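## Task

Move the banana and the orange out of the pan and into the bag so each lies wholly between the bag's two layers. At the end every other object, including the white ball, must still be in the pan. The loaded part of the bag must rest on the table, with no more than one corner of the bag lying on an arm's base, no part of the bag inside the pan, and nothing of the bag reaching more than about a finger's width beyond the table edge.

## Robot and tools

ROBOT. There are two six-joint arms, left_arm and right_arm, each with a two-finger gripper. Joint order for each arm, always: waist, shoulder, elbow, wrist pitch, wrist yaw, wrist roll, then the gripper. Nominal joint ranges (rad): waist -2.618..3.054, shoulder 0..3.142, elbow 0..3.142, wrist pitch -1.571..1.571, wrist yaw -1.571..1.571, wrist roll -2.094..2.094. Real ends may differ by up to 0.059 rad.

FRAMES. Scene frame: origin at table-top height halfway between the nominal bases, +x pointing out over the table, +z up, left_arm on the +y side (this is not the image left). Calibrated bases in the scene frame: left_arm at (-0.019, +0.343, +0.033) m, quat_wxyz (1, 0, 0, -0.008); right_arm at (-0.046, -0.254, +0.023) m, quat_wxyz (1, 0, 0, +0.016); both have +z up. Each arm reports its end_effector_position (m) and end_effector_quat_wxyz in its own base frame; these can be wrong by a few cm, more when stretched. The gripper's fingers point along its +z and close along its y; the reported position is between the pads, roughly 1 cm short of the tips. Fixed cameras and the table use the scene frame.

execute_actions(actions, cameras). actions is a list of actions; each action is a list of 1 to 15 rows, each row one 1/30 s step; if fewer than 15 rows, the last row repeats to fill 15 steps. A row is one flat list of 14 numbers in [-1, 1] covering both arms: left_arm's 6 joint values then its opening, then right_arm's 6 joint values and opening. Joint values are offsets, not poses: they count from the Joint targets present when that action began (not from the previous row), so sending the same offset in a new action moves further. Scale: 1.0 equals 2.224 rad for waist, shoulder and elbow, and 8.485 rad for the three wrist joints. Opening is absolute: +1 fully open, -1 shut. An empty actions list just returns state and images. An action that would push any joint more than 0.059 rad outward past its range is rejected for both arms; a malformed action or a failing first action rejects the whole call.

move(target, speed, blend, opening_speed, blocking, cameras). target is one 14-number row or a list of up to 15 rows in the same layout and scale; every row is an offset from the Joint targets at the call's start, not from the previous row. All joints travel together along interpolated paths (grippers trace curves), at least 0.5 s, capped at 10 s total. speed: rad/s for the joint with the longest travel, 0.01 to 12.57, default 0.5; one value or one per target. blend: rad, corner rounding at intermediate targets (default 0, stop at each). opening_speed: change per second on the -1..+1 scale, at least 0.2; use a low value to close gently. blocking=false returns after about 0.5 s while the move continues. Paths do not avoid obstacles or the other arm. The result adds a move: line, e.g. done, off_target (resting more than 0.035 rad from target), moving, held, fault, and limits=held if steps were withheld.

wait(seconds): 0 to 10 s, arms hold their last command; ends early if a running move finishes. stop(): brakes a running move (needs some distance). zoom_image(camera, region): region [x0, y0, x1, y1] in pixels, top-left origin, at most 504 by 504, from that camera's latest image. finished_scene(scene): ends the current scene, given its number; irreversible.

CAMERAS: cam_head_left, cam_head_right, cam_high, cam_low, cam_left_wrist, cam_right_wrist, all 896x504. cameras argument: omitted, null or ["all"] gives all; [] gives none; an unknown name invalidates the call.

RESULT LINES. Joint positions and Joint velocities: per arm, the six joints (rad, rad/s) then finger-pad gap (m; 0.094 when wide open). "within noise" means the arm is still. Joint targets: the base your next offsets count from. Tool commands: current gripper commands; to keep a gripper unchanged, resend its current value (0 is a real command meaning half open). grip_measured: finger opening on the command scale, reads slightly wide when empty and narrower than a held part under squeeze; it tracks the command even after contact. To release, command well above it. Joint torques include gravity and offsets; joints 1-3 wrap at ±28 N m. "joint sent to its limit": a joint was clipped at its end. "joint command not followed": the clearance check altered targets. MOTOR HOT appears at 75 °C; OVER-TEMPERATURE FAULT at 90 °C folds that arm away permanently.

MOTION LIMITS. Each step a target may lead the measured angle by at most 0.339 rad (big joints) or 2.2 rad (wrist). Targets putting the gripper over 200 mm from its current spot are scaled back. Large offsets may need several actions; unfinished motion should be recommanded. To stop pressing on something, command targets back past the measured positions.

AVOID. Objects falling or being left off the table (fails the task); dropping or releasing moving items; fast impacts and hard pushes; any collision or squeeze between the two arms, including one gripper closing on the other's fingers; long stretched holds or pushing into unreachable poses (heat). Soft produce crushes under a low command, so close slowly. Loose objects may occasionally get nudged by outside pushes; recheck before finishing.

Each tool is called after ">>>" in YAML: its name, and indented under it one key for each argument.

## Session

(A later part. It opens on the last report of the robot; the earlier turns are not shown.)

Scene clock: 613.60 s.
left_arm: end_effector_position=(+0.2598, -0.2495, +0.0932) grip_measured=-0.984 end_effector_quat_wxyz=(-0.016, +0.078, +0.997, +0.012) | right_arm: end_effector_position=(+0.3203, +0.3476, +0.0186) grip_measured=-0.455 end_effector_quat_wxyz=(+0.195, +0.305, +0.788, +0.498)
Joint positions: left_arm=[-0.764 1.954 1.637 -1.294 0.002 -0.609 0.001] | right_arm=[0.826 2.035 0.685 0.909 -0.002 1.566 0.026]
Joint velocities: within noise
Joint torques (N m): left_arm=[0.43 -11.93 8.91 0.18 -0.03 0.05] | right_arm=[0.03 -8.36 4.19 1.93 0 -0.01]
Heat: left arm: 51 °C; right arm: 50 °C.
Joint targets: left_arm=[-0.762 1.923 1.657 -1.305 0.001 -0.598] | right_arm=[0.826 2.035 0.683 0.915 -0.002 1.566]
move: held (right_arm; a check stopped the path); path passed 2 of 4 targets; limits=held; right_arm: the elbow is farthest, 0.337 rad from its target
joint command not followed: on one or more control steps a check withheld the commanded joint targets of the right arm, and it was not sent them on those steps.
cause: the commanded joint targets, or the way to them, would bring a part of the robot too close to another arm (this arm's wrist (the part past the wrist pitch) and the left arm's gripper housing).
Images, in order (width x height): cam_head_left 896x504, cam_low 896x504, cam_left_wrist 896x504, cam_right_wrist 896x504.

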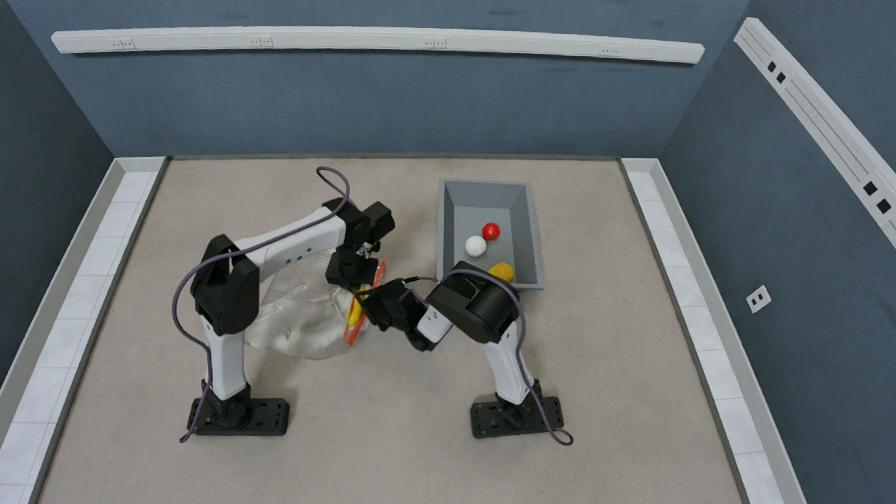

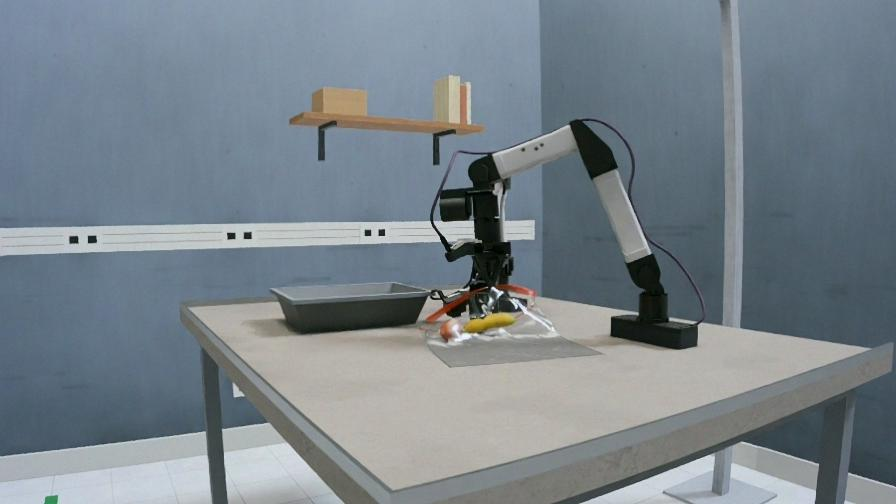

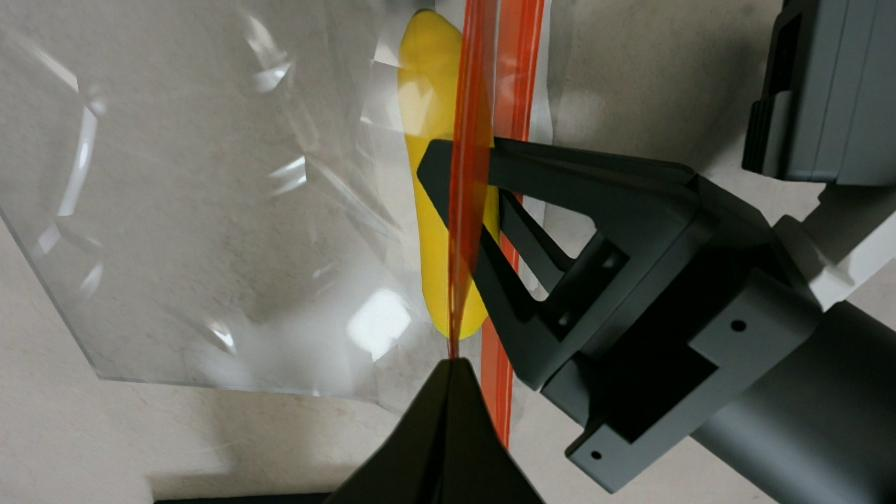

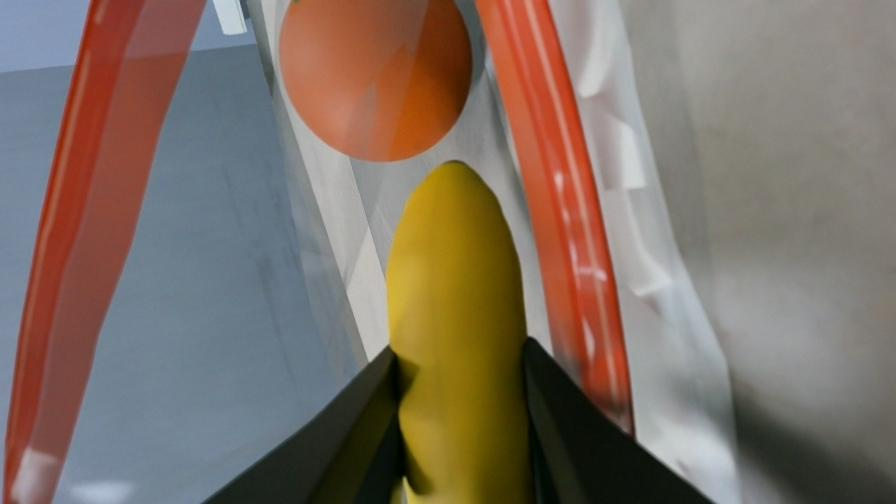

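>>> move:
  target: [0,0,0,0,0,0,-1,0,0,0,0,0,0,-0.52]
  cameras: []

>>> move:
  target: [0,-0.045,0,-0.008,0,0,-1,0.0022,0,0,0,0,0,-0.52]
  speed: 0.15
  cameras: ["cam_low","cam_left_wrist"]

>>> move:
  target:
    - [0,0,0,0,0,0,-1,0,0.0115,0.049,-0.0054,0,0,-0.52]
    - [0,0,0,0,0,0,-1,0,0.0643,0.1525,-0.0188,0,0,-0.52]
  speed: 0.3
  cameras: ["cam_right_wrist","cam_head_left","cam_left_wrist","cam_low"]

Scene clock: 615.77 s.
left_arm: end_effector_position=(+0.2598, -0.2495, +0.0932) grip_measured=-0.984 end_effector_quat_wxyz=(-0.016, +0.078, +0.997, +0.012) | right_arm: end_effector_position=(+0.3203, +0.3476, +0.0184) grip_measured=-0.455 end_effector_quat_wxyz=(+0.195, +0.305, +0.788, +0.498)
Joint positions: left_arm=[-0.764 1.954 1.637 -1.294 0.002 -0.609 0.001] | right_arm=[0.826 2.035 0.685 0.908 -0.002 1.566 0.026]
Joint velocities: within noise
Joint torques (N m): left_arm=[0.4 -11.86 8.92 0.18 -0.04 0.06] | right_arm=[0.05 -8.35 4.18 1.91 -0.01 -0.01]
Heat: left arm: 51 °C; right arm: 50 °C.
Joint targets: left_arm=[-0.762 1.923 1.657 -1.305 0.001 -0.598] | right_arm=[0.826 2.035 0.683 0.915 -0.002 1.566]
move: done
No camera images: "cameras" was empty.

Scene clock: 616.87 s.
left_arm: end_effector_position=(+0.2484, -0.2385, +0.1286) grip_measured=-0.984 end_effector_quat_wxyz=(-0.001, +0.078, +0.997, +0.000) | right_arm: end_effector_position=(+0.3203, +0.3476, +0.0184) grip_measured=-0.456 end_effector_quat_wxyz=(+0.195, +0.305, +0.788, +0.498)
Joint positions: left_arm=[-0.764 1.849 1.637 -1.36 0.002 -0.609 0.001] | right_arm=[0.826 2.035 0.685 0.908 -0.002 1.566 0.026]
Joint velocities: within noise
Joint torques (N m): left_arm=[0.43 -10.65 9.02 0.25 -0.04 0.04] | right_arm=[0.49 -8.36 4.18 1.91 -0.01 -0.01]
Heat: left arm: 51 °C; right arm: 50 °C.
Joint targets: left_arm=[-0.762 1.823 1.657 -1.372 0.001 -0.598] | right_arm=[0.831 2.035 0.683 0.915 -0.002 1.566]
move: done
Images, in order (width x height): cam_low 896x504, cam_left_wrist 896x504.

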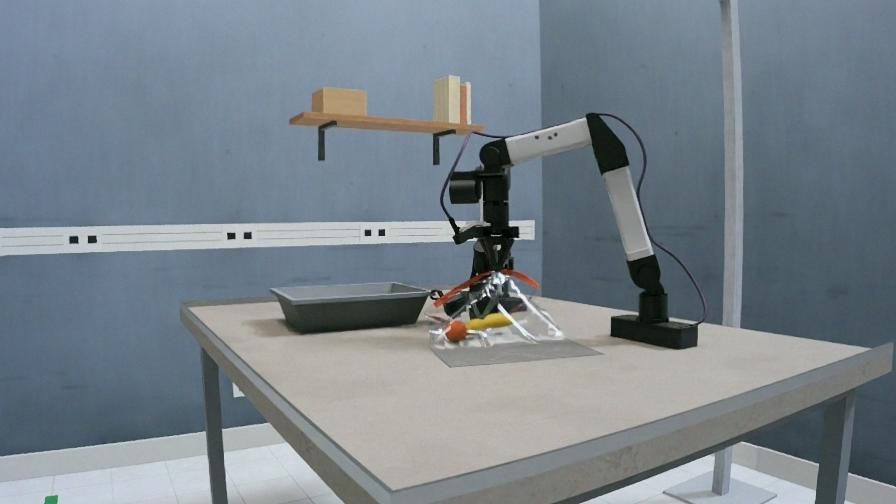

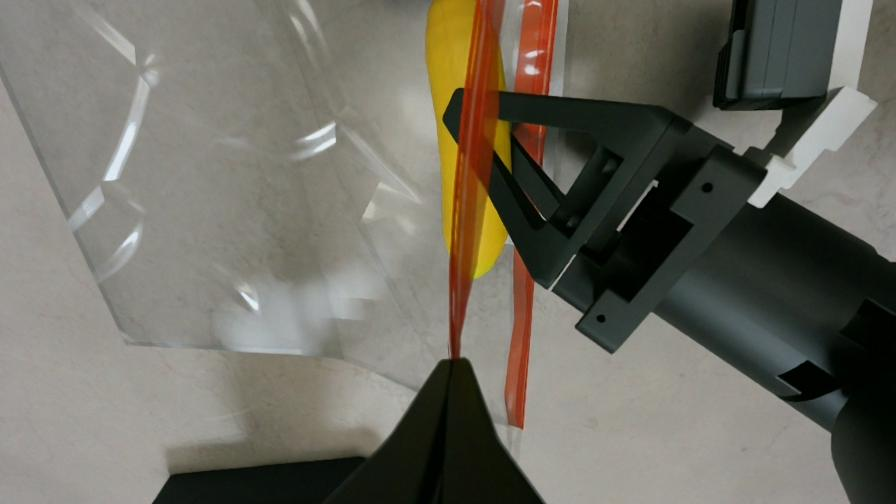

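Scene clock: 618.23 s.
left_arm: end_effector_position=(+0.2482, -0.2383, +0.1286) grip_measured=-0.984 end_effector_quat_wxyz=(-0.001, +0.078, +0.997, +0.000) | right_arm: end_effector_position=(+0.3572, +0.3876, +0.0323) grip_measured=-0.456 end_effector_quat_wxyz=(+0.200, +0.302, +0.780, +0.510)
Joint positions: left_arm=[-0.764 1.849 1.637 -1.361 0.002 -0.609 0.001] | right_arm=[0.826 2.123 0.915 0.797 -0.002 1.566 0.026]
Joint velocities: within noise
Joint torques (N m): left_arm=[0.44 -10.65 8.96 0.27 -0.04 0.04] | right_arm=[0.05 -9.87 4.9 1.92 -0.01 -0.01]
Heat: left arm: 51 °C; right arm: 49 °C.
Joint targets: left_arm=[-0.762 1.823 1.657 -1.372 0.001 -0.598] | right_arm=[0.826 2.121 0.913 0.803 -0.002 1.566]
move: held (right_arm; a check stopped the path); path passed 1 of 2 targets; limits=held; right_arm: the elbow is farthest, 0.107 rad from its target
joint command not followed: on one or more control steps a check withheld the commanded joint targets of the right arm, and it was not sent them on those steps.
cause: the commanded joint targets, or the way to them, would bring a part of the robot too close to another arm (this arm's wrist (the part past the wrist pitch) and the left arm's fingers).
Images, in order (width x height): cam_head_left 896x504, cam_low 896x504, cam_left_wrist 896x504, cam_right_wrist 896x504.

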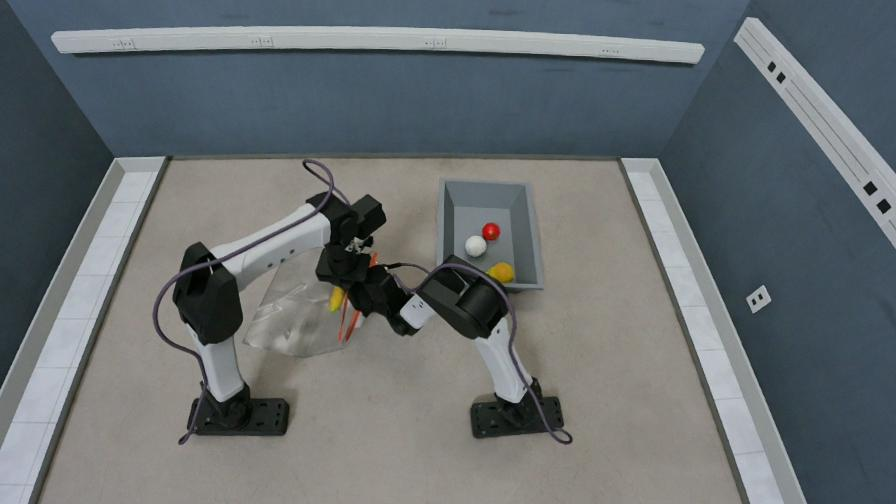

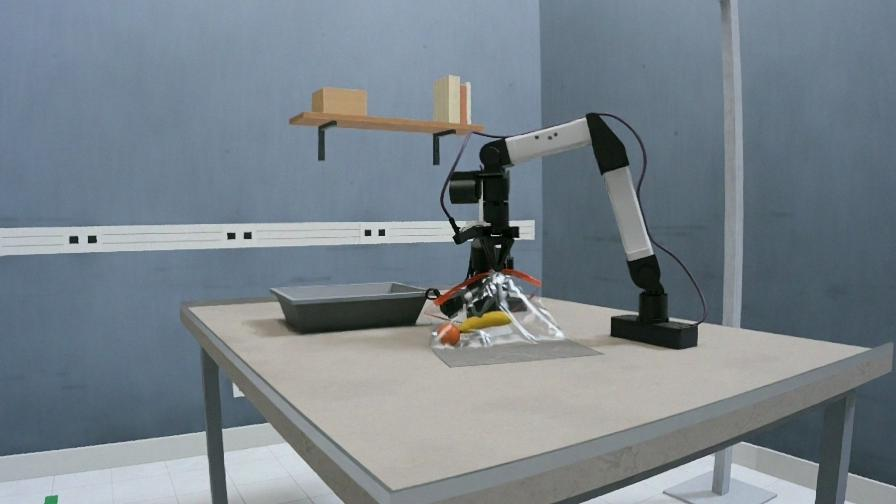

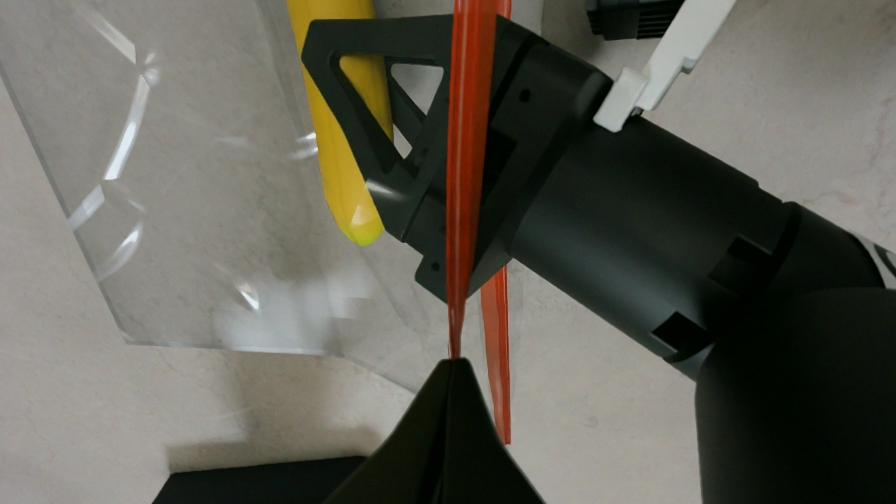

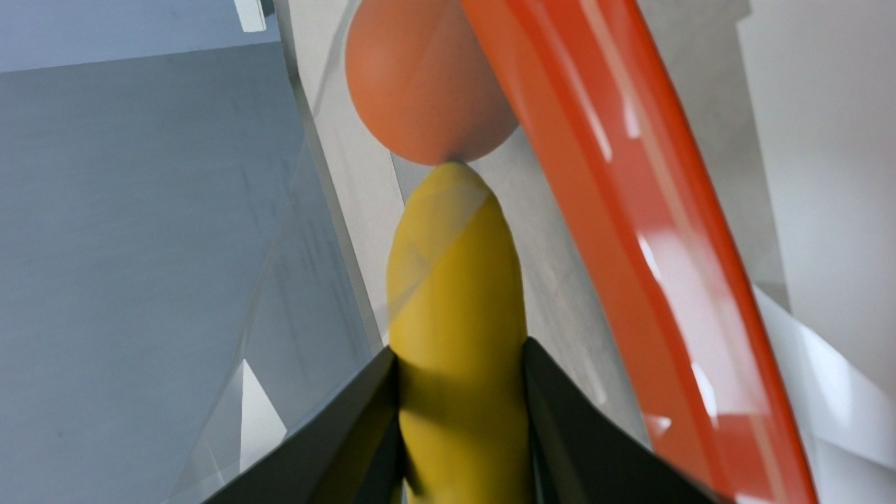

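>>> move:
  target:
    - [0,0,0,0,0,0,-1,0.0022,0.02,0,0,0,0,-0.455]
    - [0,0,0,0,0,0,-1,0.0022,0.02,0,0,0,0,0.1]
  speed: 0.2
  opening_speed: 0.5
  cameras: ["cam_right_wrist","cam_low"]

>>> move:
  target:
    - [0,0,0,0,0,0,-1,0,-0.0345,-0.106,0.0134,0,0,0.1]
    - [0,0,0,0,0,0,-1,0,-0.09,-0.165,0.01,0,0,-0.4]
  speed: 0.35
  cameras: ["cam_right_wrist","cam_head_left","cam_left_wrist","cam_low"]

Scene clock: 620.77 s.
left_arm: end_effector_position=(+0.2481, -0.2383, +0.1286) grip_measured=-0.984 end_effector_quat_wxyz=(-0.001, +0.078, +0.997, +0.000) | right_arm: end_effector_position=(+0.3551, +0.3853, +0.0157) grip_measured=+0.099 end_effector_quat_wxyz=(+0.195, +0.306, +0.788, +0.497)
Joint positions: left_arm=[-0.764 1.849 1.637 -1.361 0.002 -0.609 0.001] | right_arm=[0.826 2.155 0.915 0.795 -0.002 1.566 0.052]
Joint velocities: within noise
Joint torques (N m): left_arm=[0.43 -10.62 8.99 0.27 -0.04 0.05] | right_arm=[0.51 -8.87 4.74 1.92 0 -0.01]
Heat: left arm: 50 °C; right arm: 49 °C.
Joint targets: left_arm=[-0.762 1.823 1.657 -1.373 0.001 -0.598] | right_arm=[0.831 2.166 0.913 0.803 -0.002 1.566]
move: done
Images, in order (width x height): cam_low 896x504, cam_right_wrist 896x504.

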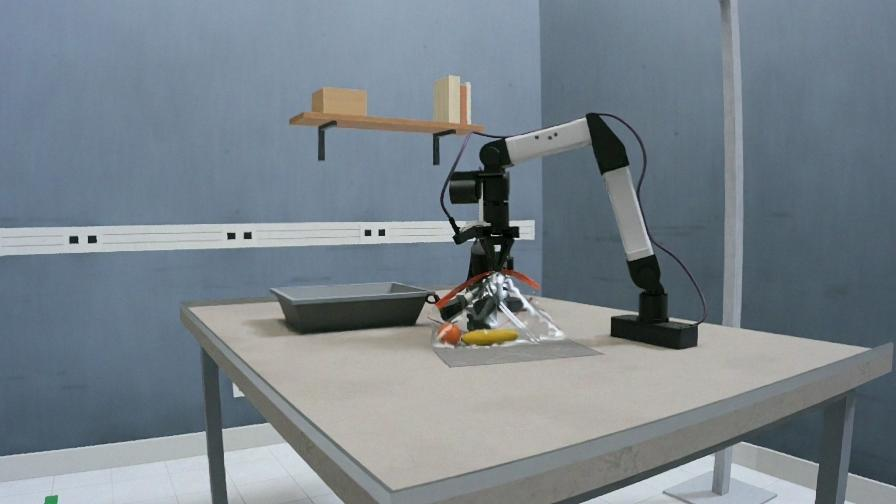

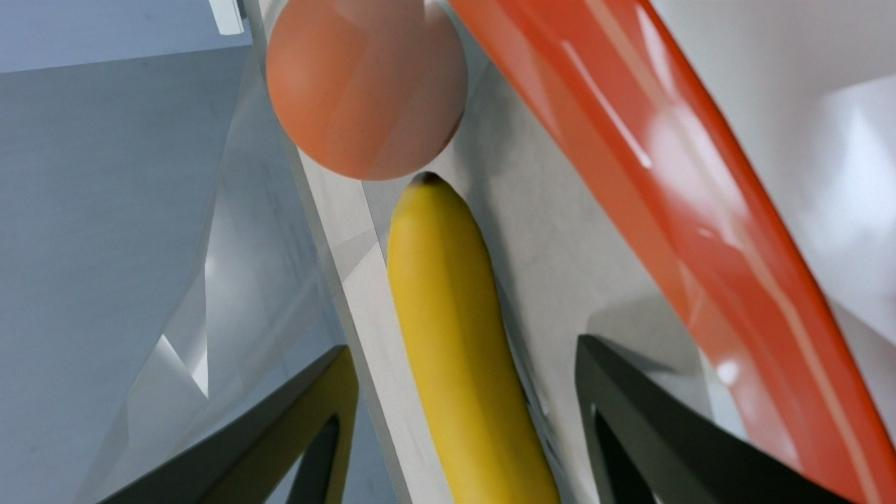

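Scene clock: 622.77 s.
left_arm: end_effector_position=(+0.2481, -0.2383, +0.1286) grip_measured=-0.984 end_effector_quat_wxyz=(-0.001, +0.078, +0.997, +0.000) | right_arm: end_effector_position=(+0.2947, +0.3199, +0.0028) grip_measured=-0.399 end_effector_quat_wxyz=(+0.186, +0.311, +0.802, +0.474)
Joint positions: left_arm=[-0.764 1.849 1.637 -1.361 0.002 -0.609 0.001] | right_arm=[0.826 1.983 0.553 0.928 -0.002 1.566 0.028]
Joint velocities: within noise
Joint torques (N m): left_arm=[0.44 -10.63 9.01 0.27 -0.03 0.05] | right_arm=[0.49 -9.03 3.34 1.4 0 -0.01]
Heat: left arm: 50 °C; right arm: 49 °C.
Joint targets: left_arm=[-0.762 1.823 1.657 -1.373 0.001 -0.598] | right_arm=[0.831 1.966 0.546 0.888 -0.002 1.566]
move: off_target (right_arm); target 2's new numbers were sent with right_arm's wrist pitch 0.073 rad from that target; right_arm: the wrist pitch is farthest, 0.040 rad from its target
Images, in order (width x height): cam_head_left 896x504, cam_low 896x504, cam_left_wrist 896x504, cam_right_wrist 896x504.

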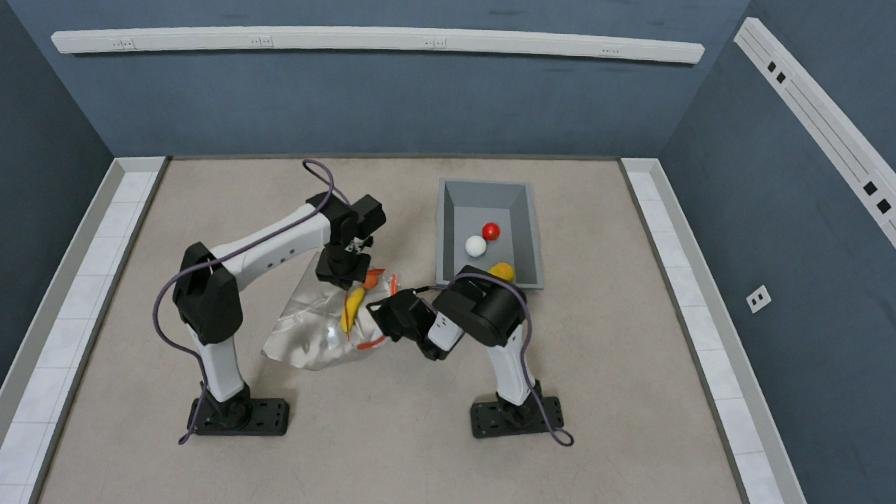

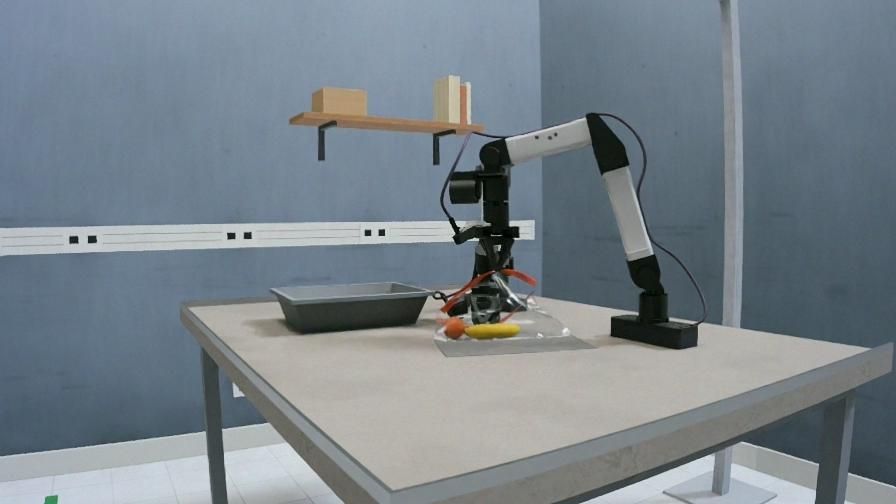

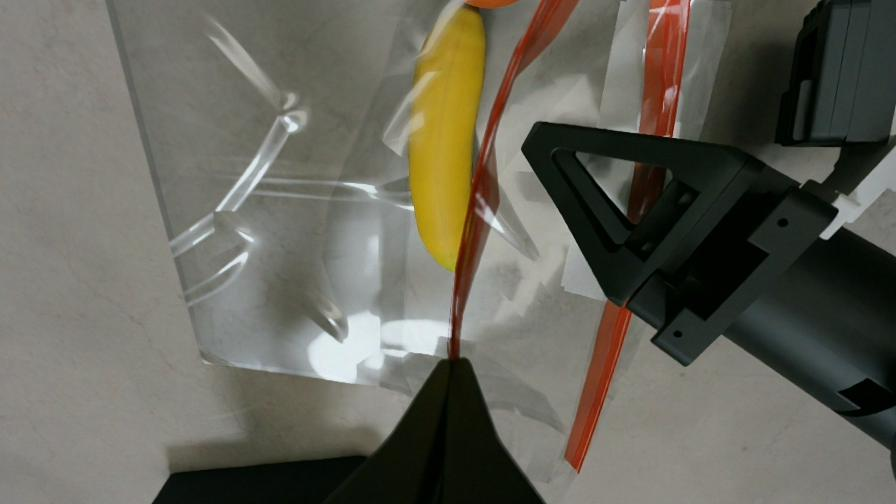

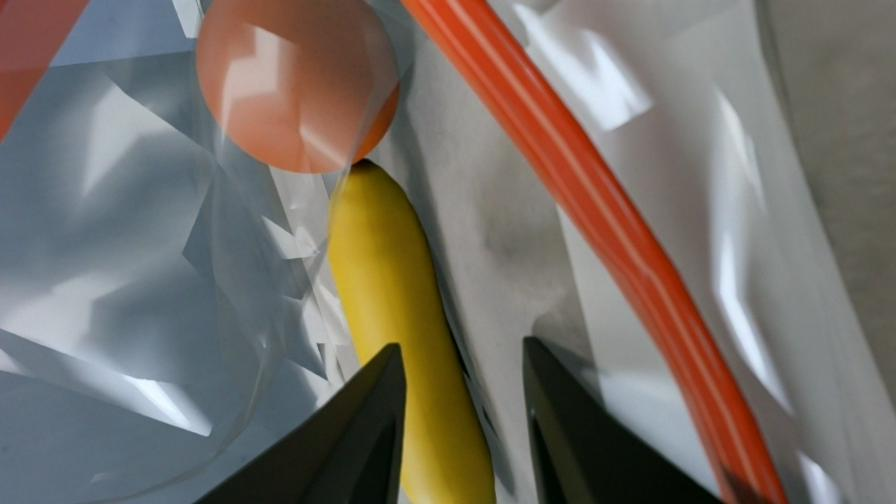

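>>> move:
  target:
    - [0,0,0,0,0,0,-1,0,-0.03,0.005,0.008,0,0,-0.4]
    - [0,0,0,0,0,0,-1,0,-0.11,-0.155,0.033,0,0,-0.4]
    - [0,0,0,0,0,0,-1,-0.05,-0.483,-0.026,-0.1023,0,0,-0.4]
    - [0,0,0,0,0,0,-1,-0.4,-0.483,-0.026,-0.1023,0,0,-0.4]
  speed: [0.3,0.3,0.6,0.8]

Scene clock: 628.00 s.
left_arm: end_effector_position=(+0.2480, -0.2382, +0.1286) grip_measured=-0.984 end_effector_quat_wxyz=(-0.002, +0.078, +0.997, +0.000) | right_arm: end_effector_position=(+0.3270, -0.0166, +0.1694) grip_measured=-0.399 end_effector_quat_wxyz=(+0.394, +0.607, +0.580, +0.374)
Joint positions: left_arm=[-0.764 1.849 1.637 -1.362 0.002 -0.609 0.001] | right_arm=[-0.052 0.9 0.461 0.016 -0.003 1.566 0.028]
Joint velocities: within noise
Joint torques (N m): left_arm=[0.42 -10.62 9.02 0.26 -0.05 0.04] | right_arm=[-0.54 -2.62 10.1 1.9 0 -0.01]
Heat: left arm: 50 °C; right arm: 48 °C.
Joint targets: left_arm=[-0.762 1.823 1.657 -1.372 0.001 -0.598] | right_arm=[-0.059 0.891 0.488 0.020 -0.002 1.566]
move: done

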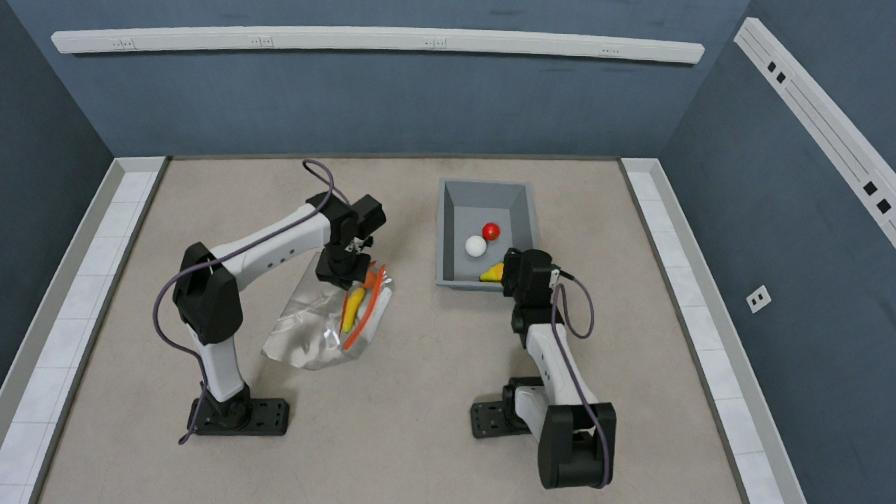

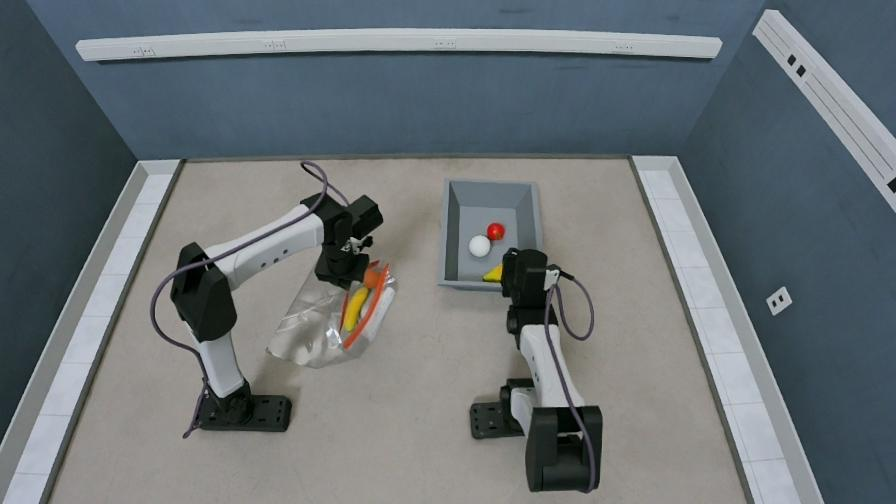

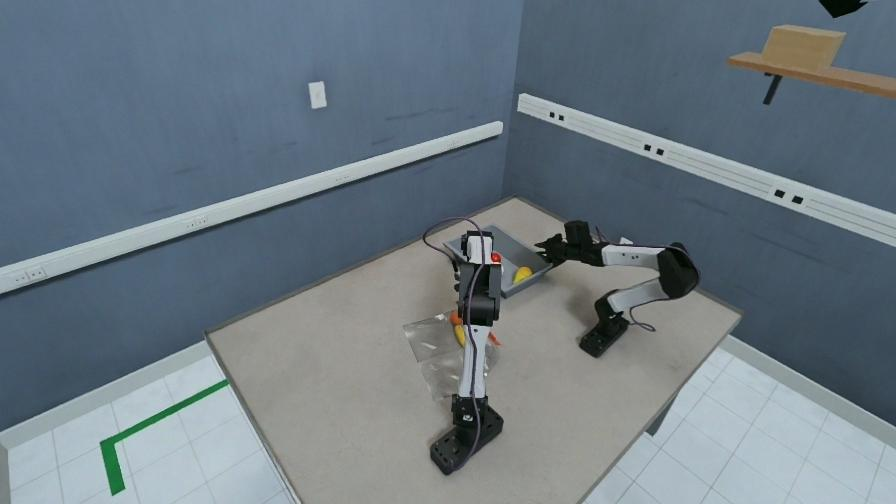

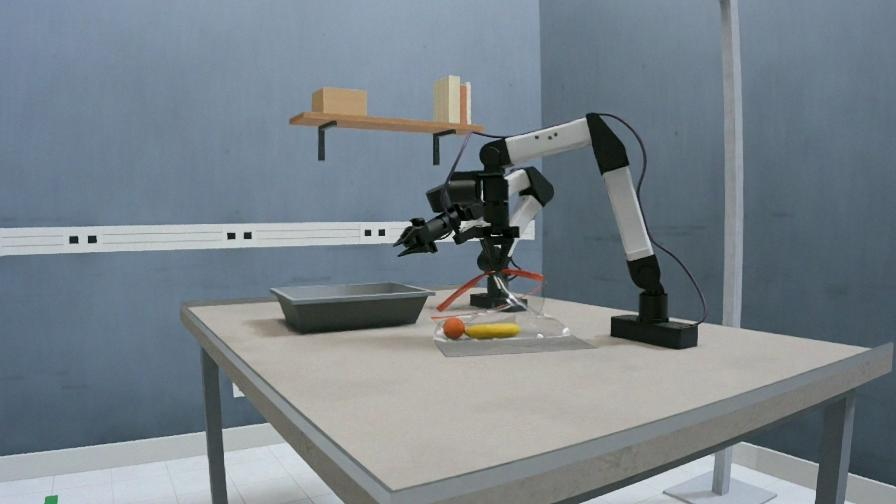

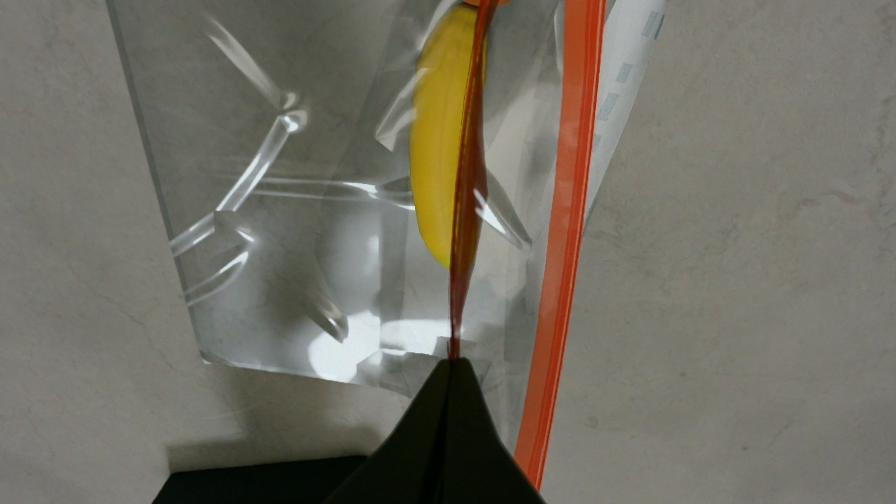

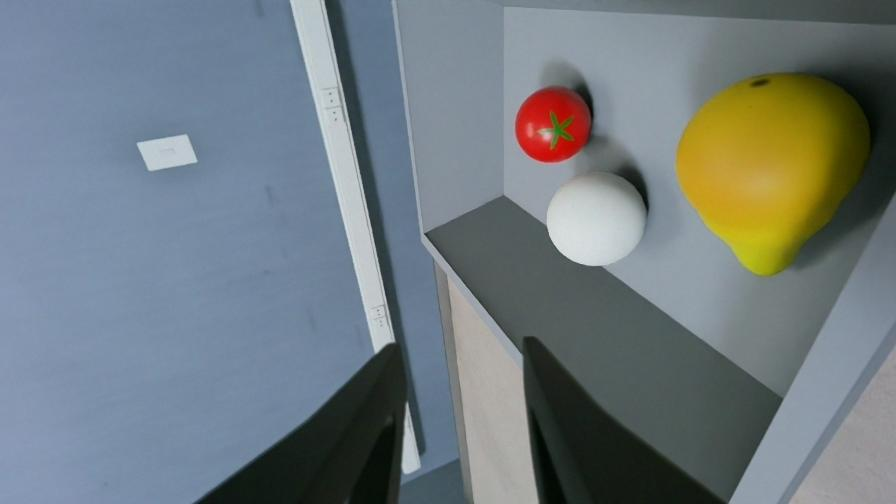

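>>> move:
  target:
    - [-0.0153,0.1228,-0.0976,0.0539,0,0,-1,0,0,0,0,0,0,-0.4]
    - [-0.0153,0.1228,-0.0976,0.0539,0,0,-0.6,0,0,0,0,0,0,-0.4]
  speed: 0.2
  opening_speed: 0.4
  cameras: ["cam_low","cam_head_left","cam_left_wrist"]

>>> move:
  target:
    - [0,-0.08,0.05,-0.022,0,0,-0.6,0,0,0,0,0,0,-0.4]
    - [0,-0.2,0.1,-0.04,0,0,-0.6,0,0,0,0,0,0,-0.4]
    - [0.5,-0.3,0.1,-0.04,0,0,-0.6,-0.2,0,0,0,0,0,-0.4]
  speed: [0.25,0.4,0.8]

Scene clock: 632.53 s.
left_arm: end_effector_position=(+0.2713, -0.2735, +0.0018) grip_measured=-0.602 end_effector_quat_wxyz=(+0.005, +0.090, +0.996, -0.005) | right_arm: end_effector_position=(+0.3269, -0.0166, +0.1693) grip_measured=-0.399 end_effector_quat_wxyz=(+0.394, +0.607, +0.580, +0.373)
Joint positions: left_arm=[-0.789 2.08 1.448 -0.925 0.002 -0.609 0.019] | right_arm=[-0.052 0.9 0.461 0.016 -0.003 1.566 0.028]
Joint velocities: within noise
Joint torques (N m): left_arm=[-0.27 -8.98 5.76 0.54 -0.04 0.05] | right_arm=[-0.65 -2.62 10.06 1.89 0 -0.02]
Heat: left arm: 48 °C; right arm: 47 °C.
Joint targets: left_arm=[-0.795 2.096 1.440 -0.915 0.001 -0.598] | right_arm=[-0.059 0.891 0.488 0.020 -0.002 1.566]
move: done
Images, in order (width x height): cam_head_left 896x504, cam_low 896x504, cam_left_wrist 896x504.

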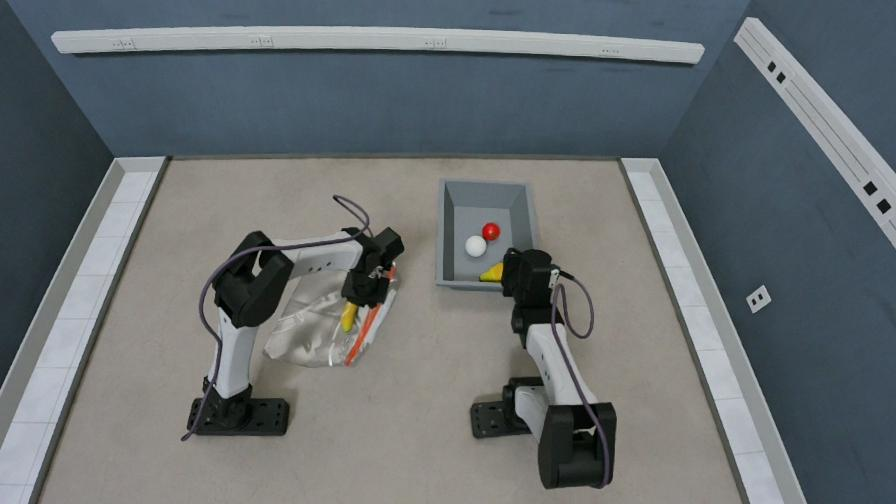

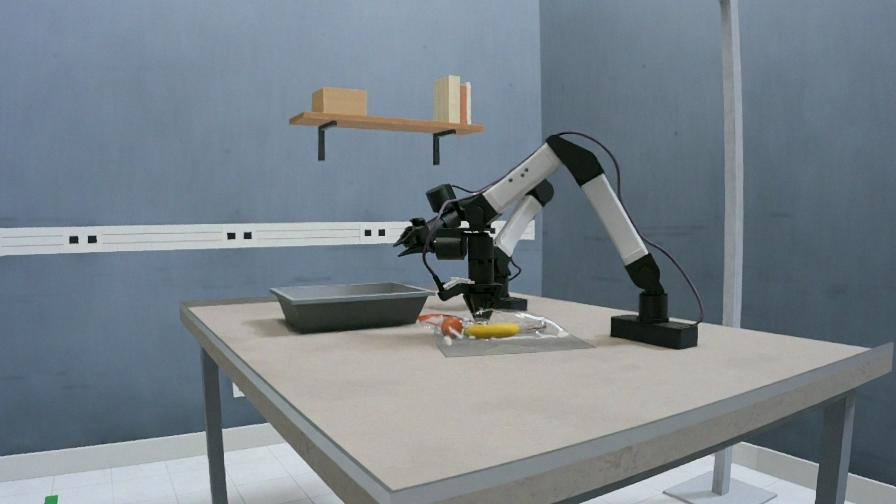

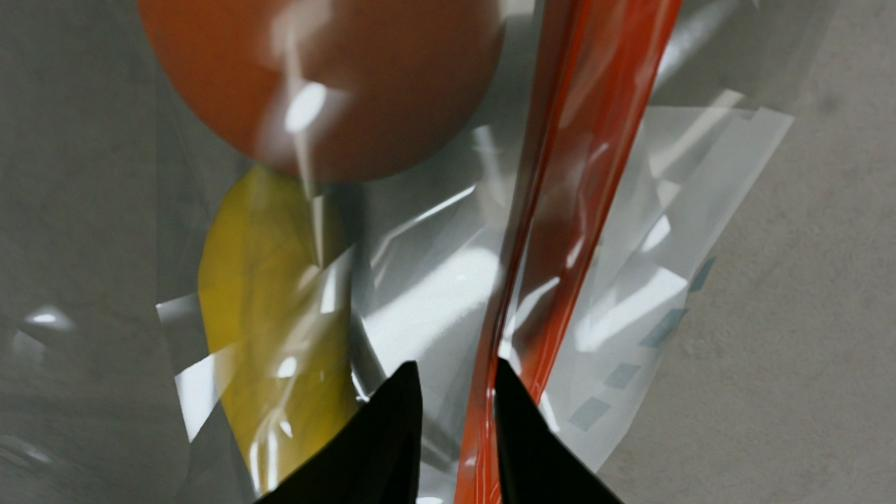

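Scene clock: 635.90 s.
left_arm: end_effector_position=(+0.3232, +0.1043, +0.2718) grip_measured=-0.601 end_effector_quat_wxyz=(+0.260, -0.429, +0.864, -0.040) | right_arm: end_effector_position=(+0.2880, -0.1557, +0.1693) grip_measured=-0.399 end_effector_quat_wxyz=(+0.466, +0.721, +0.432, +0.277)
Joint positions: left_arm=[0.313 1.444 1.647 -1.24 0.002 -0.608 0.019] | right_arm=[-0.497 0.9 0.461 0.016 -0.002 1.566 0.028]
Joint velocities: within noise
Joint torques (N m): left_arm=[0.46 -6.39 8.9 1.39 -0.04 0.06] | right_arm=[-0.55 -2.61 10.07 1.9 0 -0.01]
Heat: left arm: 47 °C; right arm: 46 °C.
Joint targets: left_arm=[0.317 1.429 1.663 -1.254 0.001 -0.598] | right_arm=[-0.504 0.891 0.488 0.020 -0.002 1.566]
move: done

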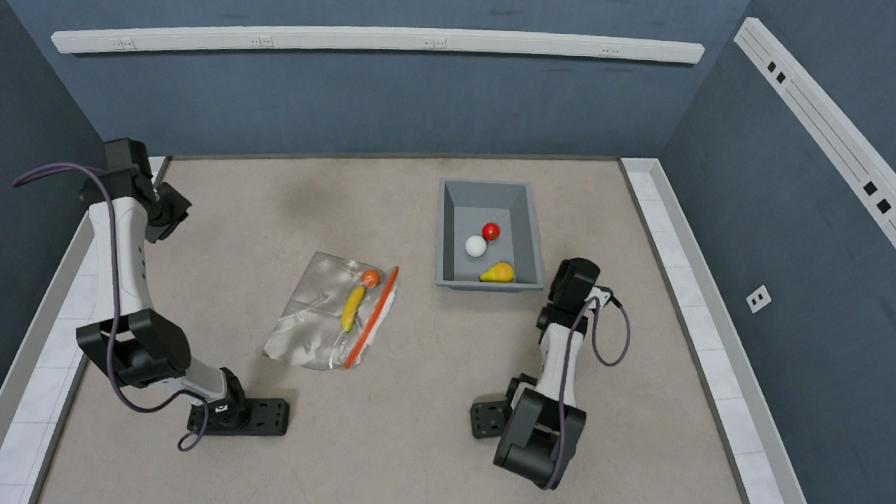

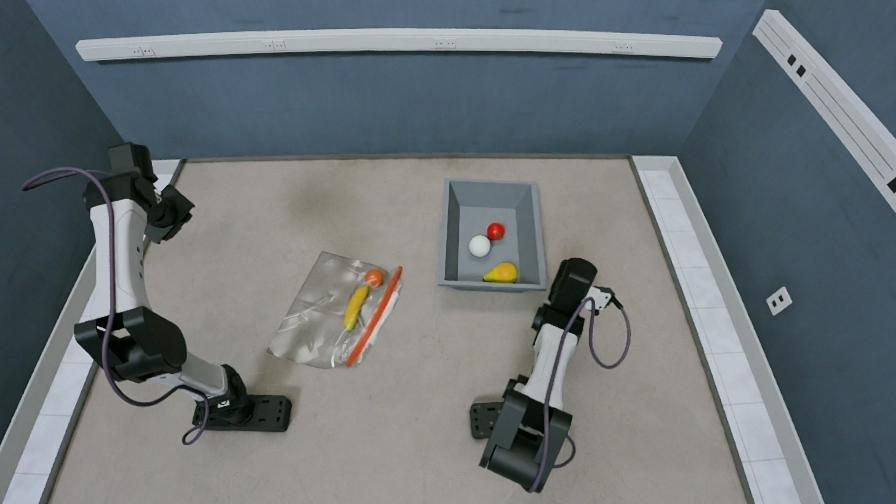

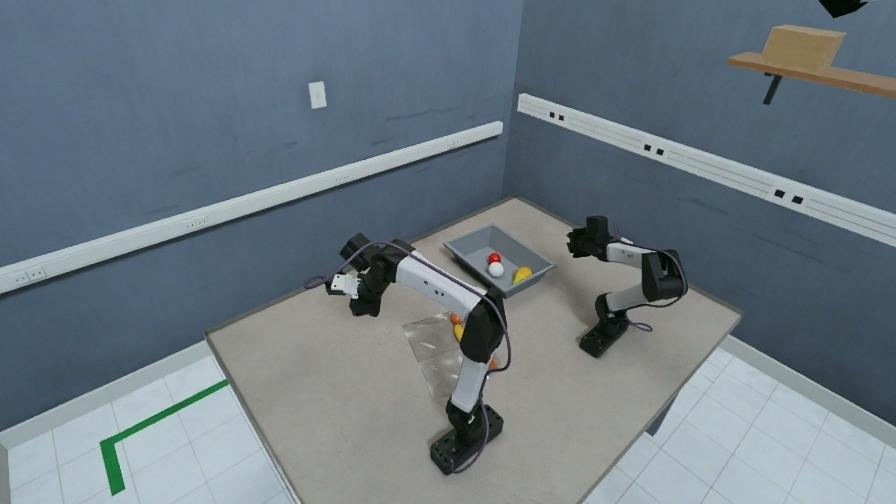

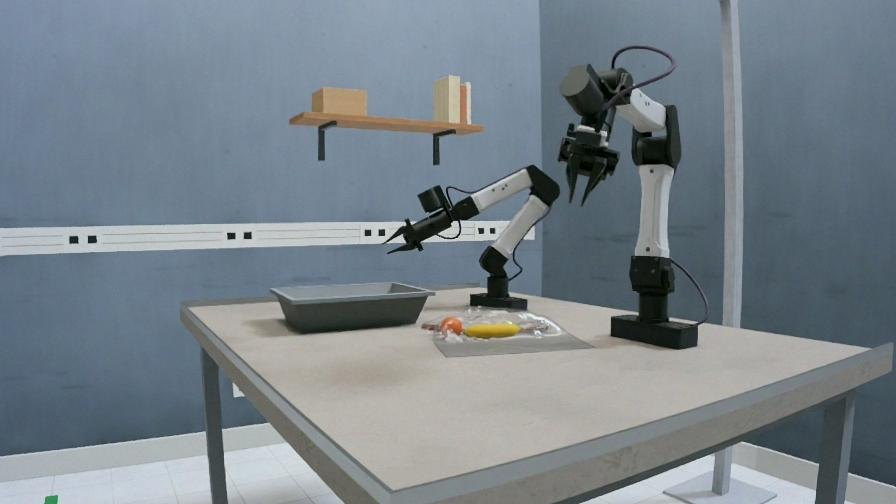

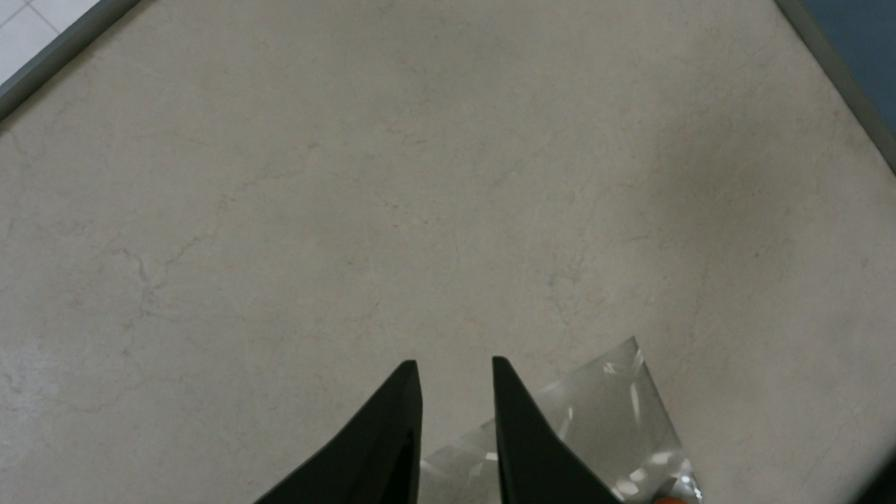

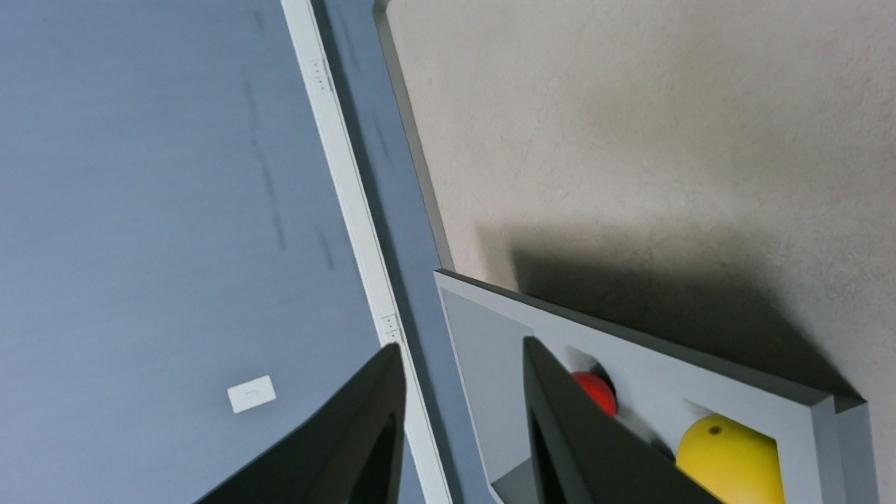

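Both inside, strips aligned.

>>> finished_scene:
  scene: 2

The scene is finished: the task was done.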